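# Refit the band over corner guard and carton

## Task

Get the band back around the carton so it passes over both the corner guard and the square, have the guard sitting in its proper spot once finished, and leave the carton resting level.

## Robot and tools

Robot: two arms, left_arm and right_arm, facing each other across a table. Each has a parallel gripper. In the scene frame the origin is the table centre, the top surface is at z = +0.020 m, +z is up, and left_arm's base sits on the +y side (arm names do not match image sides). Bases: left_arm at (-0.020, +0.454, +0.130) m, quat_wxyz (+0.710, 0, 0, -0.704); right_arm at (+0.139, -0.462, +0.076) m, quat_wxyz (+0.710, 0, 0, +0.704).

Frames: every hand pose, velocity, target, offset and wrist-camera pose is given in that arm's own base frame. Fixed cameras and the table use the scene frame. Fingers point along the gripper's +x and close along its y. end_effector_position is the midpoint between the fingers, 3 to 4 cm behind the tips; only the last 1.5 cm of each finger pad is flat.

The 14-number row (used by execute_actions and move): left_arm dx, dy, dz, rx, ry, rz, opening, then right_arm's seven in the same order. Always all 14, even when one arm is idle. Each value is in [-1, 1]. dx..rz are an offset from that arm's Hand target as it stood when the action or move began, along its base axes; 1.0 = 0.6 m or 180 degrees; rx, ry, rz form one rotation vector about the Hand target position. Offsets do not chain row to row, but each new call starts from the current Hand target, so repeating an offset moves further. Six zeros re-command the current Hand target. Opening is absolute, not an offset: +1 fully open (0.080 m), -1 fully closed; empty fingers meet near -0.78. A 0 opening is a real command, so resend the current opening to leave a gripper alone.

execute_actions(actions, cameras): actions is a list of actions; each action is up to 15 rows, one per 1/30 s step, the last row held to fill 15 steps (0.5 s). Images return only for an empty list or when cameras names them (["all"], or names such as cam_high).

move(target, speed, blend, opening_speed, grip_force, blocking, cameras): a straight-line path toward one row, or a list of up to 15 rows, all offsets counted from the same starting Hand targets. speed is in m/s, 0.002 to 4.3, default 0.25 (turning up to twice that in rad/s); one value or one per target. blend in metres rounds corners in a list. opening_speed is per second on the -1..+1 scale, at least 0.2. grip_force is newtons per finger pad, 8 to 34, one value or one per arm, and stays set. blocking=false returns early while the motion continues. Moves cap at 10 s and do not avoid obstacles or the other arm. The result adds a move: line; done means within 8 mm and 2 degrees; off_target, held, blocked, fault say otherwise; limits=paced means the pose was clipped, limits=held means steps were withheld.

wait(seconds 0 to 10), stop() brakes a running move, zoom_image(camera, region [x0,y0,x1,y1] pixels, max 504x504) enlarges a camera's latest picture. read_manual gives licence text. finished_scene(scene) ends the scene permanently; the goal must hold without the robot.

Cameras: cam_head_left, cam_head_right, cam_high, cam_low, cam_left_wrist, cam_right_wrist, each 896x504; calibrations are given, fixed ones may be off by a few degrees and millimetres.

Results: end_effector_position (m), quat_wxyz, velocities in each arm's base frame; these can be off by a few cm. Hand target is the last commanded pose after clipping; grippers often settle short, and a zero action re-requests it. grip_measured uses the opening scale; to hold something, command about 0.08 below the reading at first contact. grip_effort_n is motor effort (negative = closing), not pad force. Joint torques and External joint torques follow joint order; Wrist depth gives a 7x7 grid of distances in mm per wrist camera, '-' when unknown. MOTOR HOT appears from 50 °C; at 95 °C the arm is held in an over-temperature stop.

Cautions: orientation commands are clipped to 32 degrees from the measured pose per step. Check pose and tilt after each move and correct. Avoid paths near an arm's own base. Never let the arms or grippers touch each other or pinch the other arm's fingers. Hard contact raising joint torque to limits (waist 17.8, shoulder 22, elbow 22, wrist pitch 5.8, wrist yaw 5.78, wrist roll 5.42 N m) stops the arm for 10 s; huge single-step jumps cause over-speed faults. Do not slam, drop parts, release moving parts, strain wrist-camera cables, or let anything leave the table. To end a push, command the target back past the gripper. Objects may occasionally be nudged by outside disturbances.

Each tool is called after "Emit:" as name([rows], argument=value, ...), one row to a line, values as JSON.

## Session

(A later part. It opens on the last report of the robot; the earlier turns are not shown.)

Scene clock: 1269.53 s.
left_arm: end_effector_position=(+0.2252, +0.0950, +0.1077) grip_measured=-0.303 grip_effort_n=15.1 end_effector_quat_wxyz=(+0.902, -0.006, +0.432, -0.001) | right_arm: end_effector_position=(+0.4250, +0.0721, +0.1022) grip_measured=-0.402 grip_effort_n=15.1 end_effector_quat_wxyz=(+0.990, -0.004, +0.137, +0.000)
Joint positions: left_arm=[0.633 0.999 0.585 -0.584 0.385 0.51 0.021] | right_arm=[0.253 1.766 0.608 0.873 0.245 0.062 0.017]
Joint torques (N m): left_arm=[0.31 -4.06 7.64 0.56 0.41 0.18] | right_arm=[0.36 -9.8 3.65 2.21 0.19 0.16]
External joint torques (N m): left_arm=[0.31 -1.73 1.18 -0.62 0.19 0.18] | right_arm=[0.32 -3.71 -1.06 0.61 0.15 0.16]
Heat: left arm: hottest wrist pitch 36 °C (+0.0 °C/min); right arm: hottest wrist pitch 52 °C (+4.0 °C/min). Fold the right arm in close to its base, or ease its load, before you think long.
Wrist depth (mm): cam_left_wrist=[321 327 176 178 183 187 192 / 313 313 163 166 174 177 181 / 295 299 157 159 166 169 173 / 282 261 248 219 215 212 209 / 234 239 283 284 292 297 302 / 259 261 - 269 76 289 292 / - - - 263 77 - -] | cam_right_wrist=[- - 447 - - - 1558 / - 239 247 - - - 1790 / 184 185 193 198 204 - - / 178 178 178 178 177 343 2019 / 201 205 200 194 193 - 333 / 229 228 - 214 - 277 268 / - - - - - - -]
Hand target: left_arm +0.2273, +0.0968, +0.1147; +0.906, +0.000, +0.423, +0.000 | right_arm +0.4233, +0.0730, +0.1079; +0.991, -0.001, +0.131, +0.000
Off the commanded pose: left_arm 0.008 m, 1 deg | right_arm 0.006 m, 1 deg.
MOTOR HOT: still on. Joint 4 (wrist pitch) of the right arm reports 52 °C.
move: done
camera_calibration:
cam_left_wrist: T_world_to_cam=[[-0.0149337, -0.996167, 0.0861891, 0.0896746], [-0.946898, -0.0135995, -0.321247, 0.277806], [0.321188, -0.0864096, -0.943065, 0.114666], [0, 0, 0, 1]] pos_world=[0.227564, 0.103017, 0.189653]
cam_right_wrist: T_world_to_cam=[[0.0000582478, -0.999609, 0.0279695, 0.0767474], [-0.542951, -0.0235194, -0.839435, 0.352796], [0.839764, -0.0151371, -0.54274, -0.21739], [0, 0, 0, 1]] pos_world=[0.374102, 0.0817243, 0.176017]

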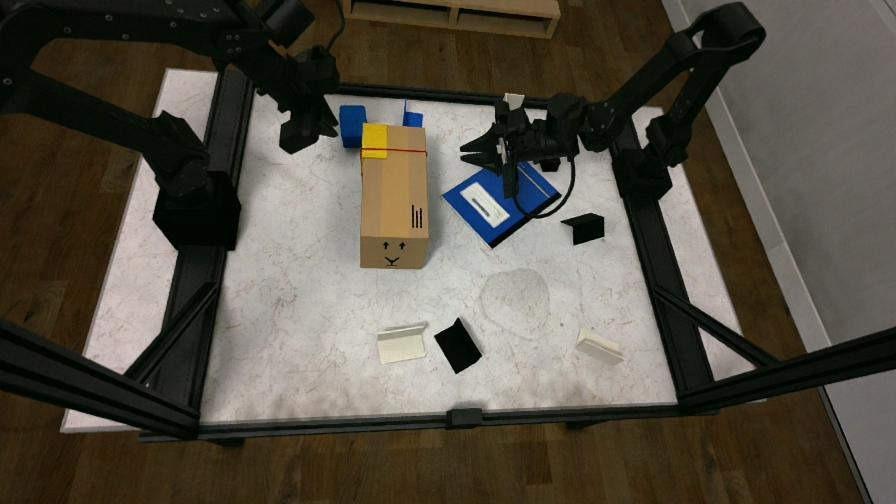

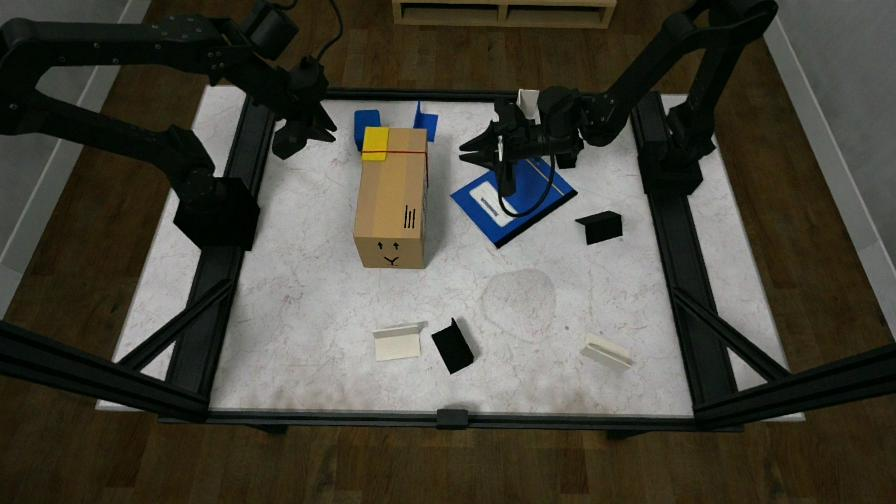

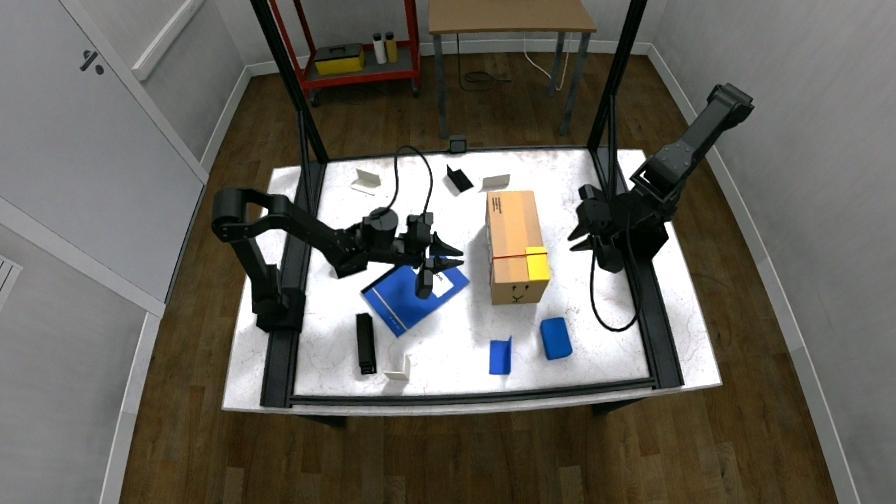

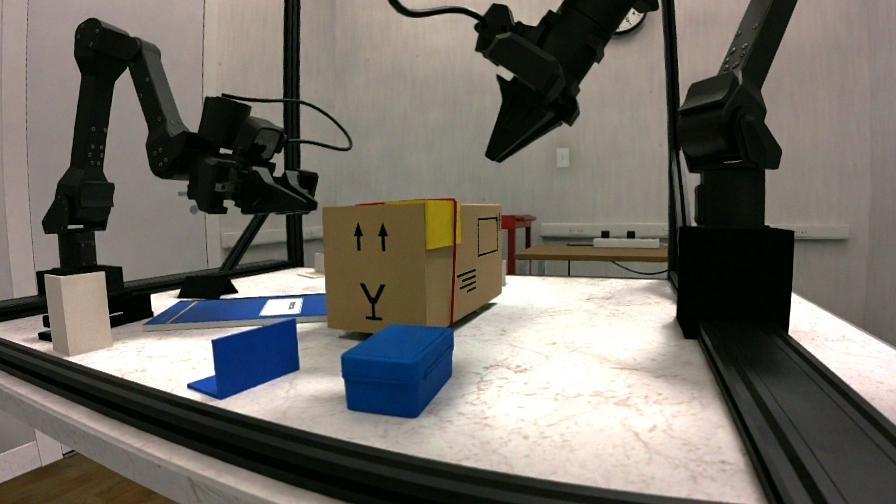

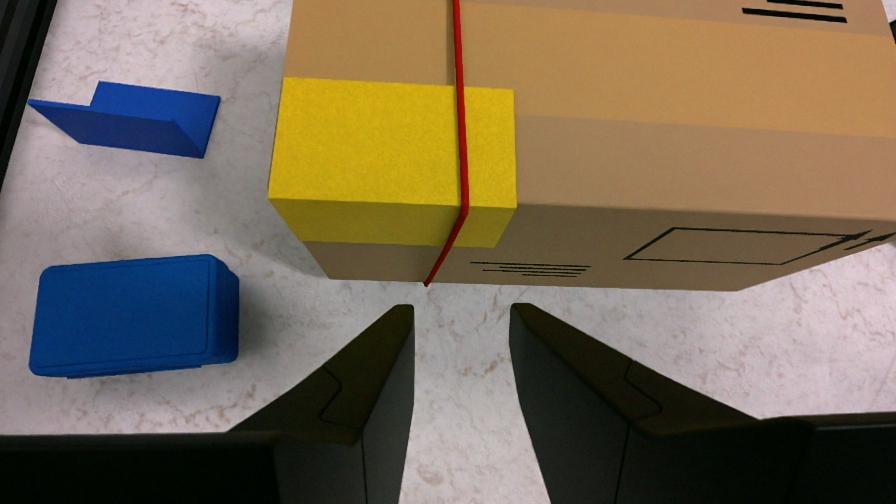

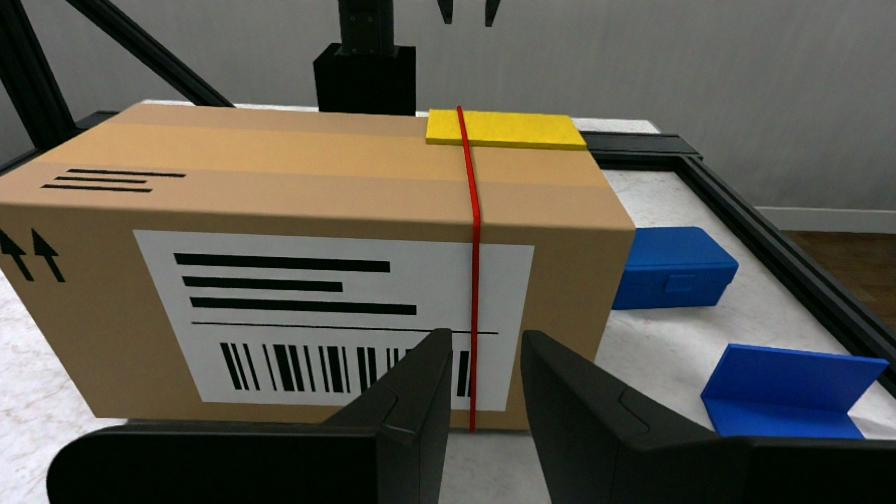

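Emit:
zoom_image(camera="cam_right_wrist", region=[430, 190, 650, 320])

Emit:
zoom_image(camera="cam_right_wrist", region=[430, 320, 650, 450])

Emit:
zoom_image(camera="cam_right_wrist", region=[400, 90, 620, 220])

Emit:
zoom_image(camera="cam_left_wrist", region=[260, 60, 540, 300])

Scaled by 2.291 from the camera's 896x504 image, which has a finer 1280x720 frame.

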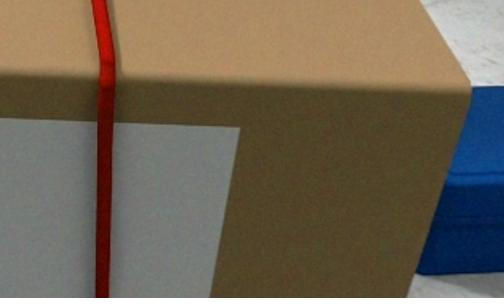

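Scaled by 2.291 from the camera's 896x504 image, which has a finer 1280x720 frame.

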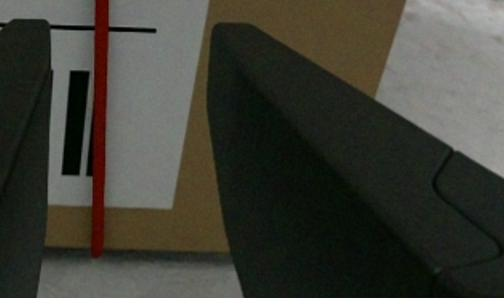

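Scaled by 2.291 from the camera's 896x504 image, which has a finer 1280x720 frame.

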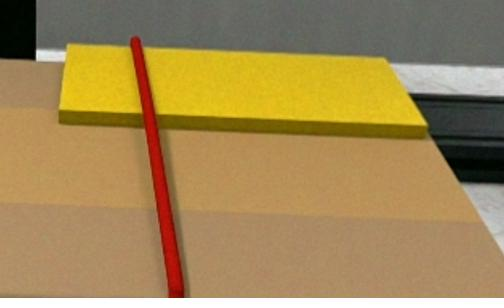

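Scaled by 1.800 from the camera's 896x504 image, which has a finer 1280x720 frame.

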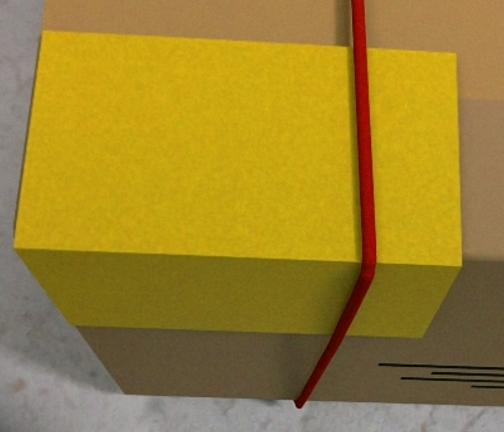

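Emit:
move(target=[0.0558, -0.0105, -0.0728, 0, 0, 0, -0.3, 0, 0, 0, 0, 0, 0, -0.4], speed=0.08, cameras=["cam_left_wrist", "cam_low"])

Emit:
zoom_image(camera="cam_left_wrist", region=[340, 220, 590, 400])

Emit:
zoom_image(camera="cam_low", region=[410, 170, 490, 230])

Scene clock: 1372.30 s.
left_arm: end_effector_position=(+0.2626, +0.0918, +0.0762) grip_measured=-0.303 grip_effort_n=15.1 end_effector_quat_wxyz=(+0.909, +0.003, +0.416, +0.000) | right_arm: end_effector_position=(+0.4250, +0.0721, +0.1022) grip_measured=-0.402 grip_effort_n=14.7 end_effector_quat_wxyz=(+0.990, -0.004, +0.137, +0.000)
Joint positions: left_arm=[0.507 1.169 0.511 -0.266 0.321 0.404 0.021] | right_arm=[0.253 1.766 0.608 0.873 0.245 0.062 0.017]
Joint torques (N m): left_arm=[-0.38 -2.92 4.87 0.89 -0.05 -0.13] | right_arm=[0.28 -9.64 3.65 2.21 0.16 0.16]
External joint torques (N m): left_arm=[-0.38 0.27 -1.28 -0.37 -0.23 -0.13] | right_arm=[0.33 -3.61 -1 0.63 0.11 0.16]
Motor temperatures (°C): left_arm=[21 27 41 34 27 26] | right_arm=[23 42 39 52 24 26]
Heat: left arm: hottest elbow 41 °C (+2.0 °C/min); right arm: hottest wrist pitch 52 °C (+0.0 °C/min). Fold the right arm in close to its base, or ease its load, before you think long.
Wrist depth (mm): cam_left_wrist=[301 305 142 145 147 149 151 / 284 285 134 137 138 140 143 / 264 267 126 127 130 134 134 / 257 255 118 119 125 126 128 / 247 248 125 116 122 160 160 / 199 201 - 238 76 251 255 / - - - 232 77 - -] | cam_right_wrist=[- - 477 261 1816 - - / 502 241 248 253 1829 - - / 185 187 193 198 203 519 1753 / 179 178 178 177 177 435 2069 / 201 205 199 194 198 - 331 / 222 227 - 215 95 275 262 / - - - - - - -]
Hand target: left_arm +0.2608, +0.0905, +0.0711; +0.906, +0.000, +0.423, +0.000 | right_arm +0.4233, +0.0730, +0.1079; +0.991, -0.001, +0.131, +0.000
Off the commanded pose: left_arm 0.006 m, 1 deg | right_arm 0.006 m, 1 deg.
MOTOR HOT: still on. Joint 4 (wrist pitch) of the right arm reports 52 °C.
move: done
camera_calibration:
cam_left_wrist: T_world_to_cam=[[-0.0244762, -0.997363, 0.0683211, 0.0937123], [-0.935419, -0.00126202, -0.353539, 0.301402], [0.352693, -0.0725621, -0.932921, 0.0623293], [0, 0, 0, 1]] pos_world=[0.262248, 0.0983683, 0.158303]
Images, in order (width x height): cam_low 896x504, cam_left_wrist 896x504.

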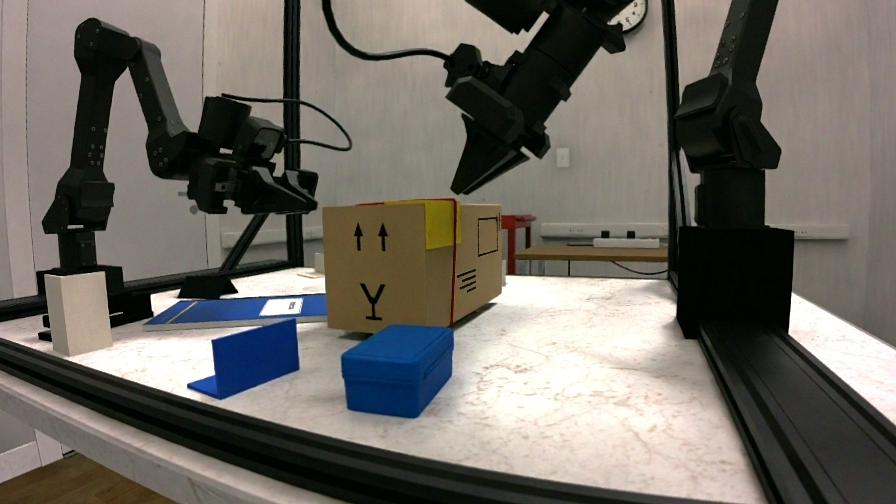

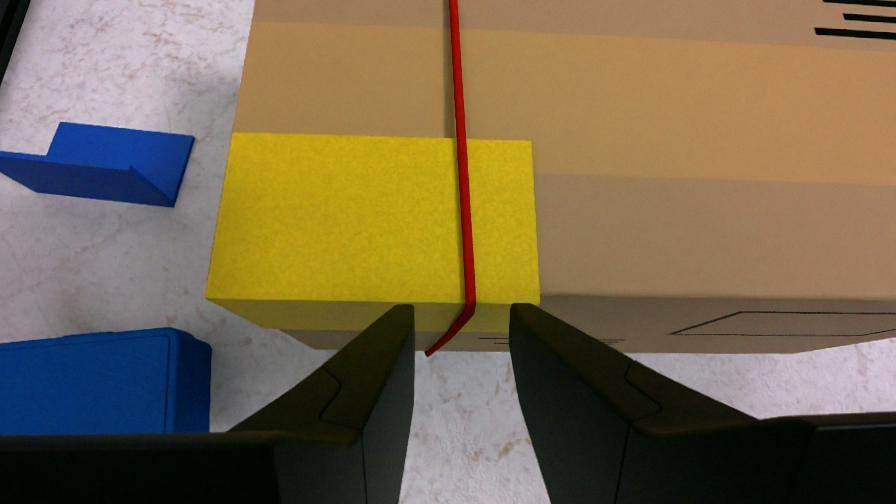

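Scaled by 2.016 from the camera's 896x504 image, which has a finer 1280x720 frame.

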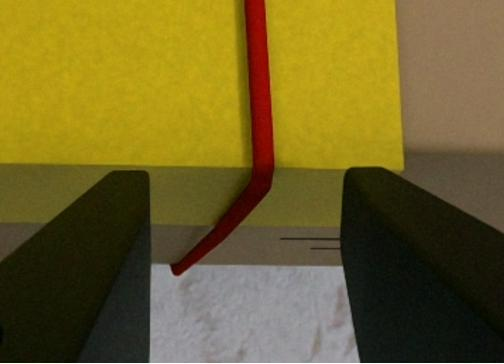

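Scaled by 6.300 from the camera's 896x504 image, which has a finer 1280x720 frame.

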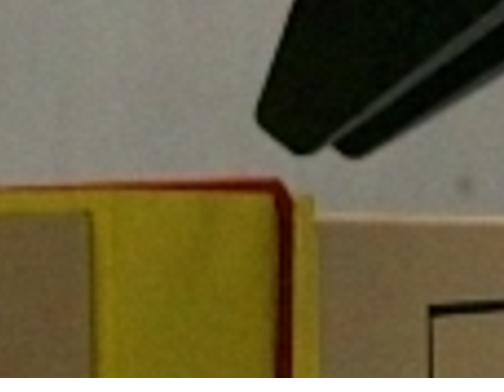

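Emit:
move(target=[0.0125, -0.006, -0.0142, 0, 0, 0, -0.3, 0, 0, 0, 0, 0, 0, -0.4], speed=0.03, cameras=["cam_left_wrist", "cam_low"])

Emit:
zoom_image(camera="cam_left_wrist", region=[340, 220, 590, 400])

Emit:
zoom_image(camera="cam_low", region=[410, 170, 490, 230])

Scene clock: 1382.53 s.
left_arm: end_effector_position=(+0.2698, +0.0883, +0.0682) grip_measured=-0.303 grip_effort_n=15.1 end_effector_quat_wxyz=(+0.909, +0.003, +0.416, +0.000) | right_arm: end_effector_position=(+0.4250, +0.0721, +0.1022) grip_measured=-0.402 grip_effort_n=14.2 end_effector_quat_wxyz=(+0.990, -0.004, +0.137, +0.000)
Joint positions: left_arm=[0.474 1.21 0.498 -0.203 0.301 0.375 0.021] | right_arm=[0.253 1.766 0.608 0.873 0.245 0.062 0.017]
Joint torques (N m): left_arm=[-0.53 -2.69 4.72 1.12 -0.1 -0.13] | right_arm=[0.28 -9.63 3.62 2.22 0.17 0.17]
External joint torques (N m): left_arm=[-0.53 0.69 -1.3 -0.15 -0.26 -0.13] | right_arm=[0.3 -3.56 -1.1 0.62 0.12 0.16]
Heat: left arm: hottest elbow 39 °C (-1.0 °C/min); right arm: hottest wrist pitch 52 °C (+0.0 °C/min). Fold the right arm in close to its base, or ease its load, before you think long.
Wrist depth (mm): cam_left_wrist=[292 291 133 134 137 139 142 / 276 127 125 127 130 131 134 / 257 116 116 117 122 124 127 / 248 109 110 112 117 119 120 / 240 106 106 107 98 120 119 / 191 205 - 233 76 246 247 / - - - 225 77 - -] | cam_right_wrist=[- - - 258 - - - / 523 242 243 250 673 - - / 184 187 193 197 203 505 1988 / 179 178 178 178 176 339 2003 / 201 206 200 195 198 324 340 / 227 227 - 215 95 287 272 / - - - 239 - - -]
Hand target: left_arm +0.2683, +0.0868, +0.0625; +0.906, +0.000, +0.423, +0.000 | right_arm +0.4233, +0.0730, +0.1079; +0.991, -0.001, +0.131, +0.000
Off the commanded pose: left_arm 0.006 m, 1 deg | right_arm 0.006 m, 1 deg.
MOTOR HOT: still on. Joint 4 (wrist pitch) of the right arm reports 52 °C.
move: done
camera_calibration:
cam_left_wrist: T_world_to_cam=[[-0.0238824, -0.997296, 0.0694952, 0.0907019], [-0.935242, -0.00227163, -0.354, 0.305328], [0.353201, -0.0734492, -0.93266, 0.0520244], [0, 0, 0, 1]] pos_world=[0.269347, 0.0949714, 0.150304]
Images, in order (width x height): cam_low 896x504, cam_left_wrist 896x504.

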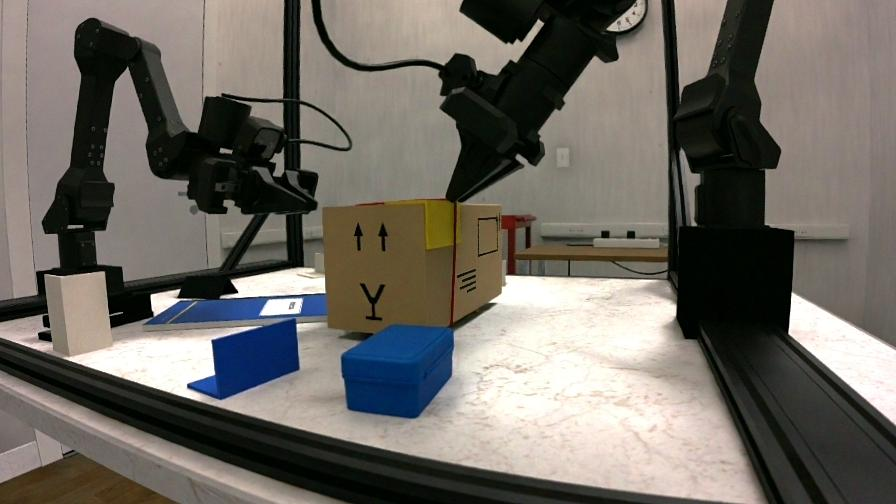

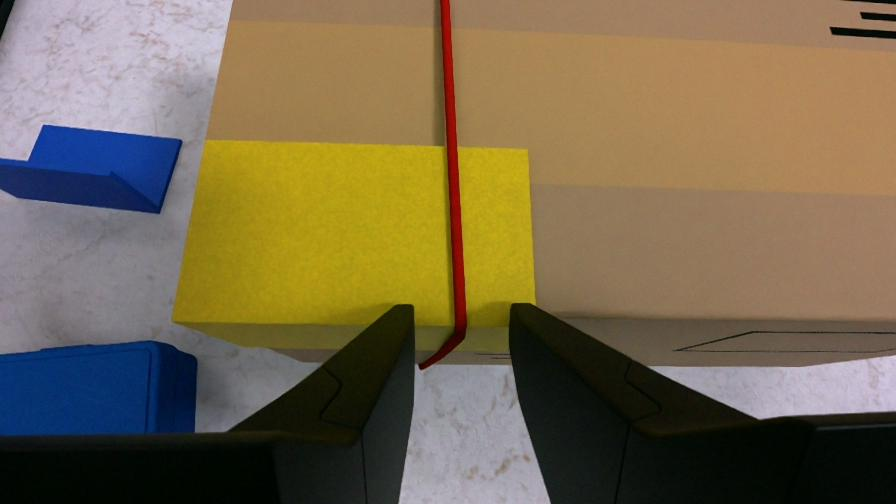

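Scaled by 2.016 from the camera's 896x504 image, which has a finer 1280x720 frame.

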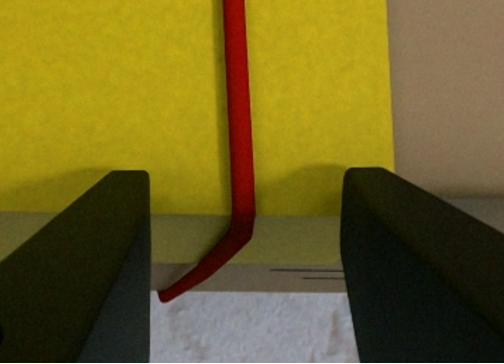

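Scaled by 6.300 from the camera's 896x504 image, which has a finer 1280x720 frame.

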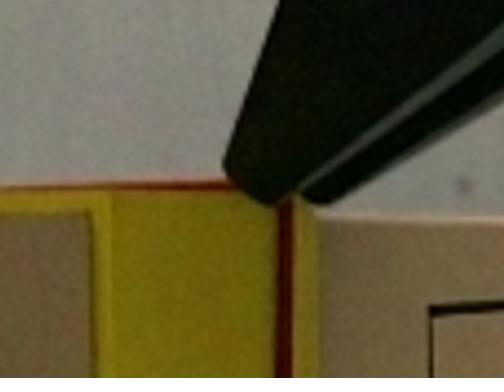

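Emit:
move(target=[0.001, 0, -0.0045, 0, 0, 0, -0.3, 0, 0, 0, 0, 0, 0, -0.4], speed=0.03, cameras=["cam_low"])

Emit:
zoom_image(camera="cam_low", region=[410, 170, 490, 230])

Scene clock: 1391.87 s.
left_arm: end_effector_position=(+0.2699, +0.0883, +0.0672) grip_measured=-0.302 grip_effort_n=14.2 end_effector_quat_wxyz=(+0.910, +0.003, +0.415, +0.000) | right_arm: end_effector_position=(+0.4250, +0.0721, +0.1022) grip_measured=-0.402 grip_effort_n=14.2 end_effector_quat_wxyz=(+0.990, -0.004, +0.137, +0.000)
Joint positions: left_arm=[0.474 1.211 0.492 -0.193 0.301 0.374 0.021] | right_arm=[0.253 1.766 0.608 0.873 0.245 0.062 0.017]
Joint torques (N m): left_arm=[-0.65 -1.71 4.6 1.51 -0.12 -0.15] | right_arm=[0.31 -9.62 3.6 2.21 0.18 0.17]
External joint torques (N m): left_arm=[-0.66 1.7 -1.52 0.2 -0.28 -0.15] | right_arm=[0.35 -3.54 -1.11 0.61 0.13 0.16]
Heat: left arm: hottest elbow 39 °C (-1.0 °C/min); right arm: hottest wrist pitch 52 °C (+0.0 °C/min). Fold the right arm in close to its base, or ease its load, before you think long.
Wrist depth (mm): cam_left_wrist=[293 133 134 134 137 140 142 / 279 127 126 127 129 132 134 / 258 116 116 118 122 124 127 / 251 109 110 112 117 118 120 / 240 106 106 107 112 139 139 / - 197 - 232 76 240 246 / - - - 225 77 - -] | cam_right_wrist=[- - 480 259 - - - / - 239 246 253 - - - / 185 187 193 196 203 509 - / 179 178 179 177 176 - 1972 / 201 204 200 195 194 324 327 / 225 223 - 215 95 272 273 / - - - - - - -]
Hand target: left_arm +0.2689, +0.0868, +0.0598; +0.906, +0.000, +0.423, +0.000 | right_arm +0.4233, +0.0730, +0.1079; +0.991, -0.001, +0.131, +0.000
Off the commanded pose: left_arm 0.008 m, 1 deg | right_arm 0.006 m, 1 deg.
MOTOR HOT: still on. Joint 4 (wrist pitch) of the right arm reports 52 °C.
move: done
Images, in order (width x height): cam_low 896x504.

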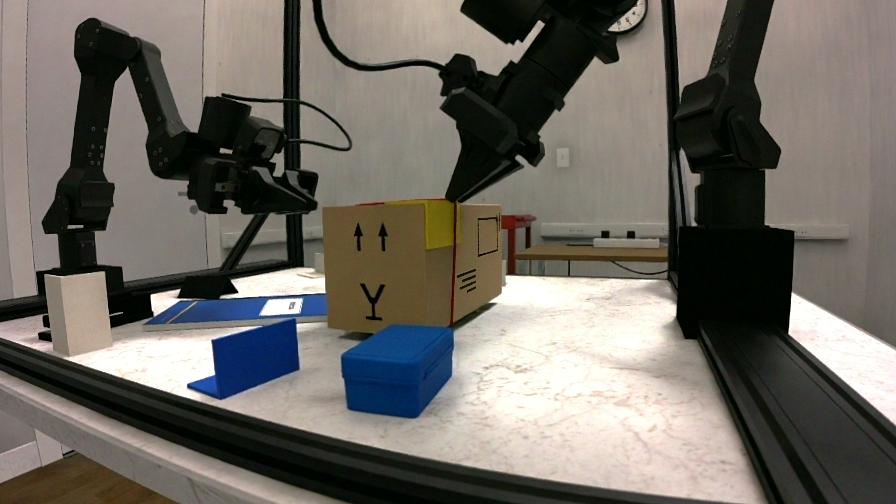

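Scaled by 6.300 from the camera's 896x504 image, which has a finer 1280x720 frame.

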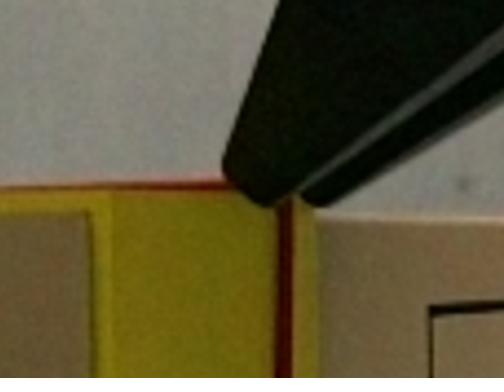

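Emit:
move(target=[0, 0, 0.003, 0, 0, 0, -1.0, 0, 0, 0, 0, 0, 0, -0.4], speed=0.03, opening_speed=0.6, cameras=["cam_left_wrist", "cam_low"])

Emit:
zoom_image(camera="cam_left_wrist", region=[340, 220, 590, 400])

Emit:
zoom_image(camera="cam_low", region=[410, 170, 490, 230])

Scene clock: 1399.60 s.
left_arm: end_effector_position=(+0.2700, +0.0884, +0.0673) grip_measured=-0.767 grip_effort_n=-63.0 end_effector_quat_wxyz=(+0.910, +0.003, +0.415, +0.001) | right_arm: end_effector_position=(+0.4250, +0.0721, +0.1022) grip_measured=-0.402 grip_effort_n=14.2 end_effector_quat_wxyz=(+0.990, -0.004, +0.137, +0.000)
Joint positions: left_arm=[0.474 1.211 0.492 -0.192 0.301 0.373 0.001] | right_arm=[0.253 1.766 0.608 0.873 0.245 0.062 0.017]
Joint torques (N m): left_arm=[-0.66 -2.25 5.22 0.88 -0.12 -0.12] | right_arm=[0.3 -9.62 3.66 2.21 0.18 0.16]
External joint torques (N m): left_arm=[-0.66 1.14 -0.83 -0.41 -0.29 -0.12] | right_arm=[0.25 -3.66 -0.96 0.65 0.14 0.16]
Heat: left arm: hottest elbow 38 °C (-3.0 °C/min); right arm: hottest wrist pitch 52 °C (+0.0 °C/min). Fold the right arm in close to its base, or ease its load, before you think long.
Wrist depth (mm): cam_left_wrist=[295 297 134 135 138 141 143 / 278 275 126 128 130 132 134 / 266 117 116 118 123 125 128 / 252 111 110 112 117 119 120 / 241 122 107 98 115 115 116 / 192 222 - 70 217 241 244 / - - - - - - -] | cam_right_wrist=[- - 488 256 305 1856 1661 / - 240 238 257 - - - / 184 188 194 197 203 - - / 179 178 178 177 177 419 1972 / 201 205 199 194 193 335 332 / 220 221 - 215 - 264 264 / - - - - - - -]
Hand target: left_arm +0.2689, +0.0869, +0.0616; +0.906, +0.000, +0.423, +0.000 | right_arm +0.4233, +0.0730, +0.1079; +0.991, -0.001, +0.131, +0.000
Off the commanded pose: left_arm 0.006 m, 1 deg | right_arm 0.006 m, 1 deg.
MOTOR HOT: still on. Joint 4 (wrist pitch) of the right arm reports 52 °C.
move: done
camera_calibration:
cam_left_wrist: T_world_to_cam=[[-0.0224411, -0.997388, 0.0686505, 0.0906045], [-0.934054, -0.00356422, -0.357114, 0.305174], [0.356426, -0.0721373, -0.931534, 0.0500655], [0, 0, 0, 1]] pos_world=[0.269237, 0.0950672, 0.1494]
Images, in order (width x height): cam_low 896x504, cam_left_wrist 896x504.

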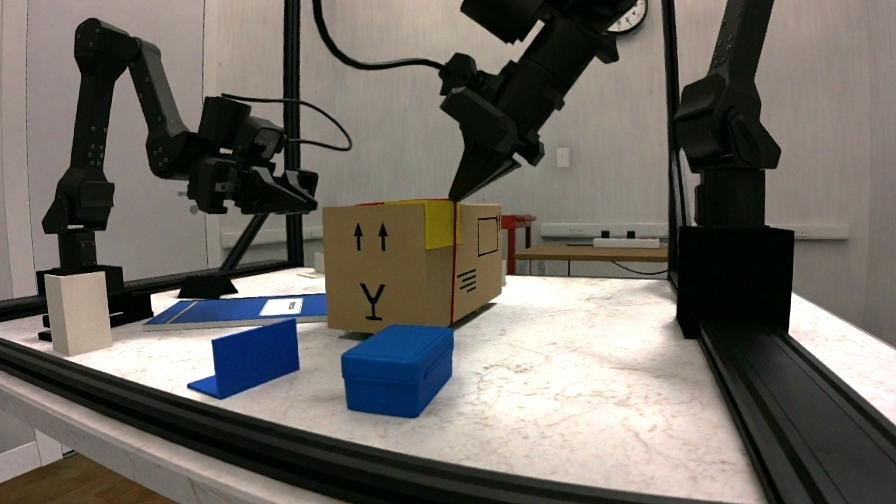

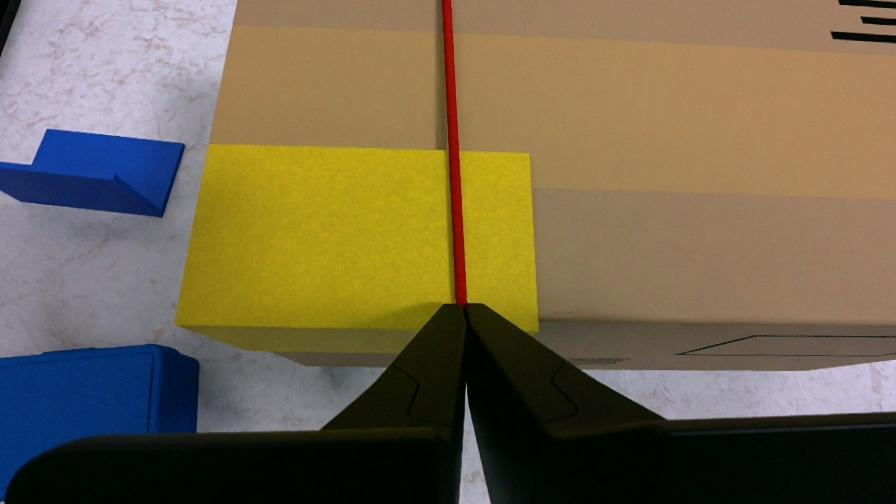

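Scaled by 2.016 from the camera's 896x504 image, which has a finer 1280x720 frame.

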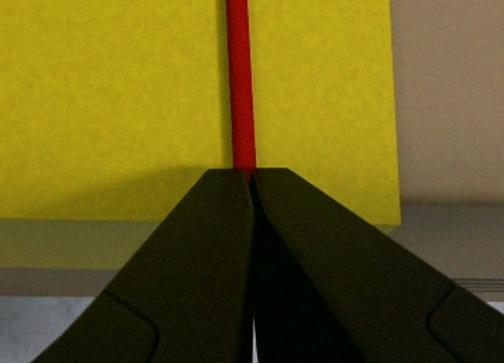

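Scaled by 6.300 from the camera's 896x504 image, which has a finer 1280x720 frame.

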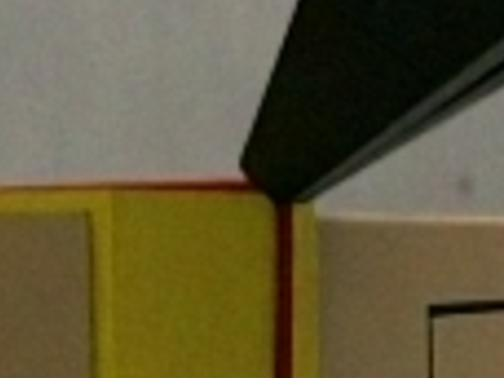

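Emit:
move([
  [-0.0133, 0, 0.04, 0, 0, 0, -1.0, 0, 0, 0, 0, 0, 0, -0.4],
  [-0.0133, 0.02, 0.04, 0, 0, 0, -1.0, 0, 0, 0, 0, 0, 0, -0.4],
], speed=0.05, cameras=["cam_left_wrist", "cam_high"])

Scene clock: 1431.37 s.
left_arm: end_effector_position=(+0.2586, +0.0956, +0.0814) grip_measured=-0.767 grip_effort_n=-63.0 end_effector_quat_wxyz=(+0.904, -0.002, +0.427, -0.001) | right_arm: end_effector_position=(+0.4250, +0.0721, +0.1022) grip_measured=-0.402 grip_effort_n=14.2 end_effector_quat_wxyz=(+0.990, -0.004, +0.137, +0.000)
Joint positions: left_arm=[0.533 1.165 0.546 -0.337 0.333 0.426 0.001] | right_arm=[0.253 1.766 0.608 0.873 0.245 0.062 0.017]
Joint torques (N m): left_arm=[0.57 -3.45 7.57 0.42 0.31 0.2] | right_arm=[0.28 -9.64 3.65 2.2 0.17 0.17]
External joint torques (N m): left_arm=[0.57 -0.23 1.35 -0.82 0.13 0.2] | right_arm=[0.3 -3.64 -0.94 0.64 0.12 0.16]
Motor temperatures (°C): left_arm=[21 26 38 39 27 26] | right_arm=[23 42 38 52 24 26]
Heat: left arm: hottest wrist pitch 39 °C (+5.1 °C/min); right arm: hottest wrist pitch 52 °C (+0.0 °C/min). Fold the right arm in close to its base, or ease its load, before you think long.
Wrist depth (mm): cam_left_wrist=[297 303 144 147 150 153 156 / 283 287 137 139 142 144 148 / 263 269 128 130 135 138 141 / 259 258 122 123 128 131 134 / 211 249 151 98 168 197 196 / 202 207 - 70 256 258 262 / - - - - - - -] | cam_right_wrist=[- - 476 261 - - 1650 / - 240 251 252 - - - / 185 187 193 197 203 505 - / 179 178 178 178 177 378 1870 / 201 205 200 194 194 333 340 / 227 228 - 215 - 273 273 / - - - - - - -]
Hand target: left_arm +0.2610, +0.0988, +0.0857; +0.906, +0.000, +0.423, +0.000 | right_arm +0.4233, +0.0730, +0.1079; +0.991, -0.001, +0.131, +0.000
Off the commanded pose: left_arm 0.006 m, 1 deg | right_arm 0.006 m, 1 deg.
MOTOR HOT: still on. Joint 4 (wrist pitch) of the right arm reports 52 °C.
move: done
camera_calibration:
cam_left_wrist: T_world_to_cam=[[-0.0204073, -0.996683, 0.0787835, 0.0951864], [-0.943174, -0.00694936, -0.332226, 0.300261], [0.331672, -0.0810864, -0.939904, 0.0757311], [0, 0, 0, 1]] pos_world=[0.260023, 0.103098, 0.163435]
Images, in order (width x height): cam_high 896x504, cam_left_wrist 896x504.

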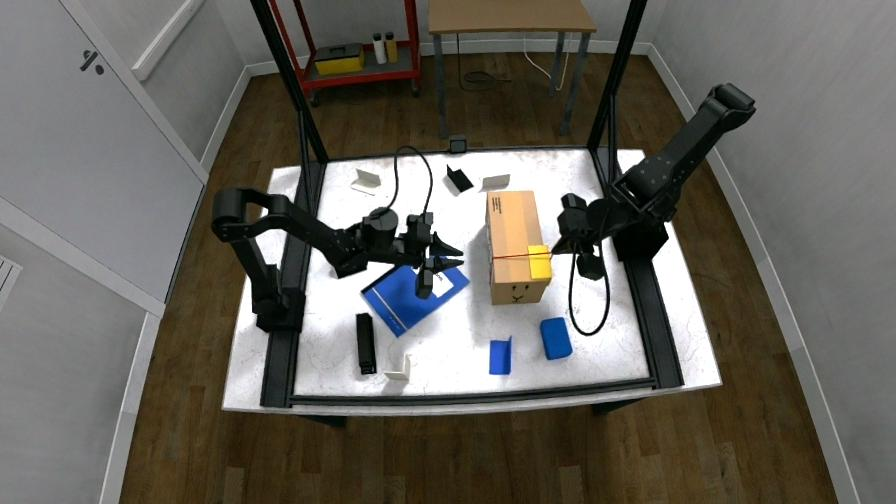

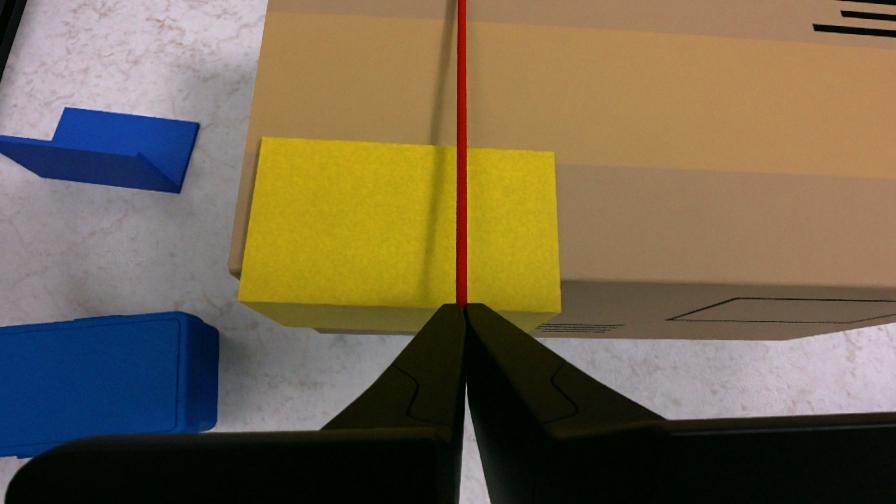

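Emit:
move([
  [0, 0.006, 0, 0, 0, 0, -1.0, 0, 0, 0, 0, 0, 0, -0.4],
  [0.0132, 0.006, -0.0402, 0, 0, 0, -1.0, 0, 0, 0, 0, 0, 0, -0.4],
], speed=0.05, cameras=["cam_left_wrist"])

Scene clock: 1442.03 s.
left_arm: end_effector_position=(+0.2703, +0.1029, +0.0680) grip_measured=-0.767 grip_effort_n=-63.0 end_effector_quat_wxyz=(+0.909, +0.003, +0.416, -0.001) | right_arm: end_effector_position=(+0.4250, +0.0721, +0.1022) grip_measured=-0.402 grip_effort_n=14.2 end_effector_quat_wxyz=(+0.990, -0.004, +0.137, +0.000)
Joint positions: left_arm=[0.539 1.251 0.524 -0.206 0.343 0.433 0.001] | right_arm=[0.253 1.766 0.608 0.873 0.245 0.062 0.017]
Joint torques (N m): left_arm=[-0.3 -2.46 4.71 1.32 -0.1 -0.15] | right_arm=[0.33 -9.61 3.61 2.21 0.16 0.17]
External joint torques (N m): left_arm=[-0.3 1.16 -1.3 0.06 -0.29 -0.15] | right_arm=[0.33 -3.61 -1.01 0.64 0.12 0.17]
Heat: left arm: hottest elbow 39 °C (+0.0 °C/min); right arm: hottest wrist pitch 52 °C (+0.0 °C/min). Fold the right arm in close to its base, or ease its load, before you think long.
Wrist depth (mm): cam_left_wrist=[293 - 134 135 138 140 143 / 276 - 125 128 130 132 135 / 257 263 116 118 121 125 128 / 250 251 110 112 114 119 121 / 240 238 107 98 110 119 142 / 190 196 - 70 243 244 248 / - - - - - - -] | cam_right_wrist=[- 1765 486 276 1598 - - / - 257 250 257 2003 - - / 184 187 193 197 203 558 - / 179 179 178 177 177 356 1988 / 200 204 200 194 195 - 327 / 224 222 - 214 - 279 264 / - - - - - - -]
Hand target: left_arm +0.2689, +0.1024, +0.0615; +0.906, +0.000, +0.423, +0.000 | right_arm +0.4233, +0.0730, +0.1079; +0.991, -0.001, +0.131, +0.000
Off the commanded pose: left_arm 0.007 m, 1 deg | right_arm 0.006 m, 1 deg.
MOTOR HOT: still on. Joint 4 (wrist pitch) of the right arm reports 52 °C.
move: done
camera_calibration:
cam_left_wrist: T_world_to_cam=[[-0.0271133, -0.997259, 0.0688406, 0.106246], [-0.934924, 0.000923598, -0.354846, 0.305385], [0.353809, -0.0739818, -0.932387, 0.0527163], [0, 0, 0, 1]] pos_world=[0.269741, 0.109573, 0.150202]
Images, in order (width x height): cam_left_wrist 896x504.

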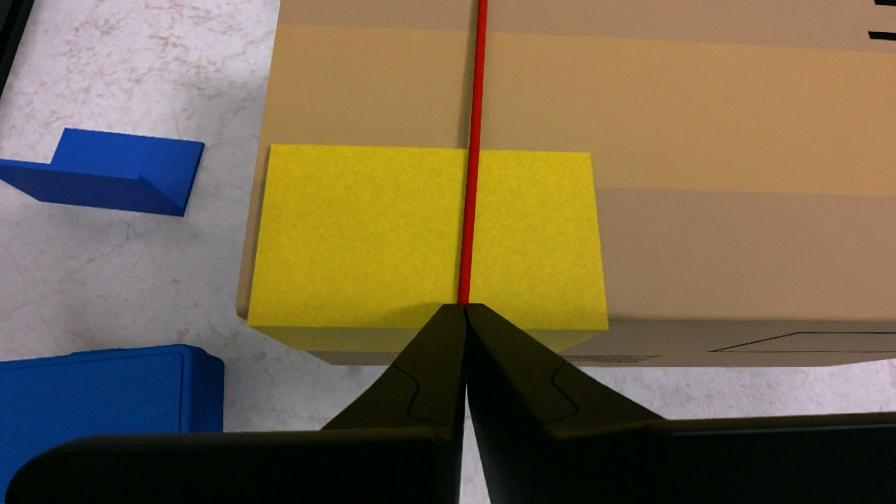

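Emit:
move([
  [-0.0133, 0, 0.035, 0, 0, 0, -1.0, 0, 0, 0, 0, 0, 0, -0.4],
  [-0.0133, -0.009, 0.035, 0, 0, 0, -1.0, 0, 0, 0, 0, 0, 0, -0.4],
  [0, -0.009, 0, 0, 0, 0, -1.0, 0, 0, 0, 0, 0, 0, -0.4],
], speed=0.05, cameras=["cam_left_wrist"])

Scene clock: 1457.67 s.
left_arm: end_effector_position=(+0.2704, +0.0975, +0.0681) grip_measured=-0.767 grip_effort_n=-63.0 end_effector_quat_wxyz=(+0.910, +0.003, +0.415, -0.002) | right_arm: end_effector_position=(+0.4250, +0.0721, +0.1022) grip_measured=-0.402 grip_effort_n=14.7 end_effector_quat_wxyz=(+0.990, -0.004, +0.137, +0.000)
Joint positions: left_arm=[0.517 1.237 0.514 -0.203 0.33 0.412 0.001] | right_arm=[0.253 1.766 0.608 0.873 0.245 0.062 0.017]
Joint torques (N m): left_arm=[-0.36 -2.39 4.69 1.33 -0.16 -0.13] | right_arm=[0.28 -9.63 3.6 2.2 0.16 0.16]
External joint torques (N m): left_arm=[-0.36 1.16 -1.37 0.05 -0.34 -0.13] | right_arm=[0.31 -3.53 -1.1 0.6 0.11 0.16]
Heat: left arm: hottest elbow 38 °C (-1.0 °C/min); right arm: hottest wrist pitch 52 °C (+0.0 °C/min). Fold the right arm in close to its base, or ease its load, before you think long.
Wrist depth (mm): cam_left_wrist=[293 296 134 135 138 141 143 / 278 280 126 128 130 133 135 / 259 263 116 116 121 125 128 / 250 250 110 112 115 119 120 / 240 239 107 98 110 118 141 / 191 203 - 70 230 243 245 / - - - - - - -] | cam_right_wrist=[473 - 466 256 - - - / 499 240 252 252 263 - - / 184 188 194 197 203 - - / 179 178 178 177 177 - 2052 / 201 205 200 195 194 328 343 / 219 227 - 216 95 282 268 / - - - 239 - - -]
Hand target: left_arm +0.2689, +0.0970, +0.0616; +0.906, +0.000, +0.423, +0.000 | right_arm +0.4233, +0.0730, +0.1079; +0.991, -0.001, +0.131, +0.000
Off the commanded pose: left_arm 0.007 m, 1 deg | right_arm 0.006 m, 1 deg.
MOTOR HOT: still on. Joint 4 (wrist pitch) of the right arm reports 52 °C.
move: done
camera_calibration:
cam_left_wrist: T_world_to_cam=[[-0.0272728, -0.997177, 0.0699529, 0.100827], [-0.934613, 0.00061144, -0.355666, 0.305588], [0.354619, -0.0750789, -0.931992, 0.05222], [0, 0, 0, 1]] pos_world=[0.269838, 0.104277, 0.150302]
Images, in order (width x height): cam_left_wrist 896x504.

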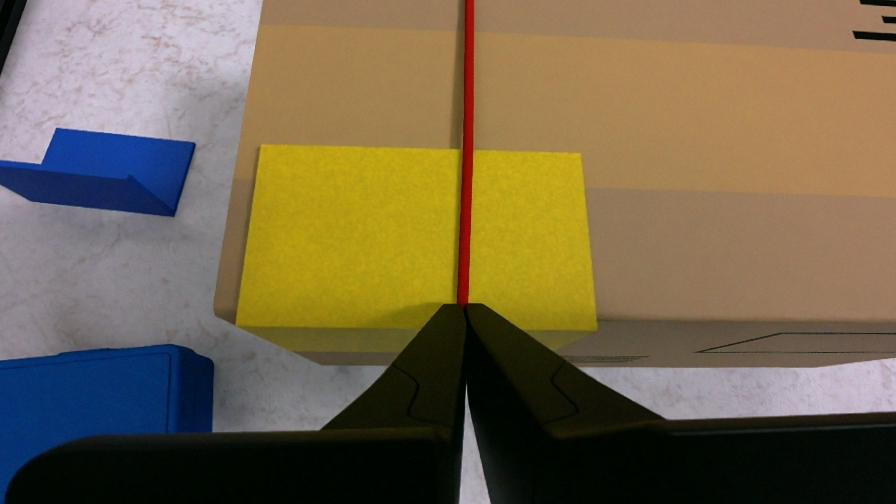

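Emit:
move(target=[0, 0.009, 0, 0, 0, 0, -1.0, 0, 0, 0, 0, 0, 0, -0.4], speed=0.03, cameras=["cam_left_wrist"])

Scene clock: 1506.97 s.
left_arm: end_effector_position=(+0.2697, +0.0987, +0.0670) grip_measured=-0.767 grip_effort_n=-63.0 end_effector_quat_wxyz=(+0.910, +0.000, +0.415, -0.005) | right_arm: end_effector_position=(+0.4250, +0.0721, +0.1022) grip_measured=-0.402 grip_effort_n=14.2 end_effector_quat_wxyz=(+0.990, -0.004, +0.137, +0.000)
Joint positions: left_arm=[0.529 1.243 0.514 -0.203 0.346 0.421 0.001] | right_arm=[0.253 1.766 0.608 0.873 0.245 0.062 0.017]
Joint torques (N m): left_arm=[0.51 -1.51 5.67 1.15 -0.2 0.2] | right_arm=[0.31 -9.65 3.65 2.21 0.17 0.17]
External joint torques (N m): left_arm=[0.53 2 -0.25 -0.08 -0.39 0.2] | right_arm=[0.33 -3.62 -1.01 0.63 0.11 0.17]
Heat: left arm: hottest wrist pitch 39 °C (+1.0 °C/min); right arm: hottest wrist pitch 53 °C (+1.0 °C/min). Fold the right arm in close to its base, or ease its load, before you think long.
Wrist depth (mm): cam_left_wrist=[291 295 133 135 138 142 145 / 277 278 126 128 131 134 136 / 255 260 116 118 122 126 128 / 249 248 110 112 115 120 121 / 238 238 107 98 111 120 122 / 190 204 - 70 227 244 248 / - - - - - - -] | cam_right_wrist=[- - 478 258 1816 - - / 474 243 251 252 - - - / 184 187 193 197 204 1706 1942 / 179 178 178 177 177 359 2052 / 200 204 199 193 195 337 340 / 229 227 - 216 95 273 268 / - - - 237 - - -]
Hand target: left_arm +0.2689, +0.1024, +0.0615; +0.906, +0.000, +0.423, +0.000 | right_arm +0.4233, +0.0730, +0.1079; +0.991, -0.001, +0.131, +0.000
Off the commanded pose: left_arm 0.007 m, 1 deg | right_arm 0.006 m, 1 deg.
MOTOR HOT: still on. Joint 4 (wrist pitch) of the right arm reports 53 °C.
move: done
camera_calibration:
cam_left_wrist: T_world_to_cam=[[-0.0307229, -0.99646, 0.0782501, 0.102329], [-0.934364, 0.000827238, -0.356319, 0.304417], [0.354993, -0.0840612, -0.931082, 0.0522477], [0, 0, 0, 1]] pos_world=[0.269032, 0.106107, 0.149109]
Images, in order (width x height): cam_left_wrist 896x504.

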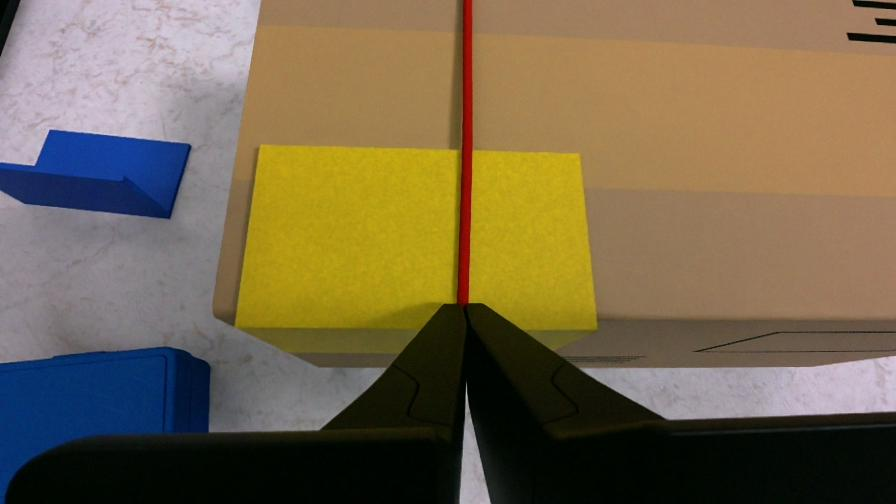

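Emit:
move(target=[0, 0.005, 0, 0, 0, 0, -1.0, 0, 0, 0, 0, 0, 0, -0.4], speed=0.03, cameras=["cam_left_wrist"])

Scene clock: 1517.73 s.
left_arm: end_effector_position=(+0.2695, +0.0994, +0.0665) grip_measured=-0.767 grip_effort_n=-63.0 end_effector_quat_wxyz=(+0.910, -0.001, +0.414, -0.009) | right_arm: end_effector_position=(+0.4250, +0.0721, +0.1022) grip_measured=-0.402 grip_effort_n=14.7 end_effector_quat_wxyz=(+0.990, -0.004, +0.137, +0.000)
Joint positions: left_arm=[0.539 1.249 0.515 -0.202 0.36 0.432 0.001] | right_arm=[0.253 1.766 0.608 0.873 0.245 0.062 0.017]
Joint torques (N m): left_arm=[0.84 -1.18 6.2 1.03 -0.45 0.22] | right_arm=[0.31 -9.62 3.68 2.2 0.17 0.17]
External joint torques (N m): left_arm=[0.85 2.38 0.25 -0.21 -0.65 0.21] | right_arm=[0.33 -3.62 -0.96 0.63 0.12 0.17]
Heat: left arm: hottest wrist pitch 39 °C (+1.0 °C/min); right arm: hottest wrist pitch 53 °C (+1.0 °C/min). Fold the right arm in close to its base, or ease its load, before you think long.
Wrist depth (mm): cam_left_wrist=[290 298 134 135 139 143 146 / 275 274 126 128 131 134 137 / 259 260 116 118 122 126 129 / 248 249 110 112 116 120 122 / 237 238 106 98 111 123 125 / 188 208 - 70 231 246 248 / - - - - - - -] | cam_right_wrist=[466 - 478 258 302 - - / - 241 247 259 - - 1957 / 184 187 194 197 203 - 2069 / 179 178 178 178 177 353 2019 / 200 205 199 195 193 337 348 / 223 227 - 214 95 272 267 / - - - - - - -]
Hand target: left_arm +0.2689, +0.1054, +0.0615; +0.906, +0.000, +0.423, +0.000 | right_arm +0.4233, +0.0730, +0.1079; +0.991, -0.001, +0.131, +0.000
Off the commanded pose: left_arm 0.008 m, 2 deg | right_arm 0.006 m, 1 deg.
MOTOR HOT: still on. Joint 4 (wrist pitch) of the right arm reports 53 °C.
move: done
camera_calibration:
cam_left_wrist: T_world_to_cam=[[-0.0381411, -0.995798, 0.0832559, 0.104665], [-0.933414, 0.00575724, -0.358754, 0.303487], [0.356767, -0.0913956, -0.929712, 0.0520032], [0, 0, 0, 1]] pos_world=[0.268718, 0.107231, 0.148511]
Images, in order (width x height): cam_left_wrist 896x504.

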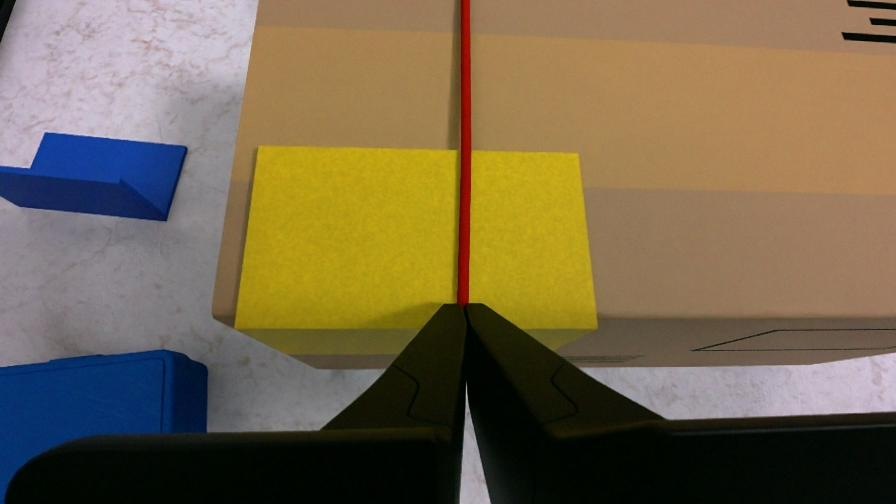

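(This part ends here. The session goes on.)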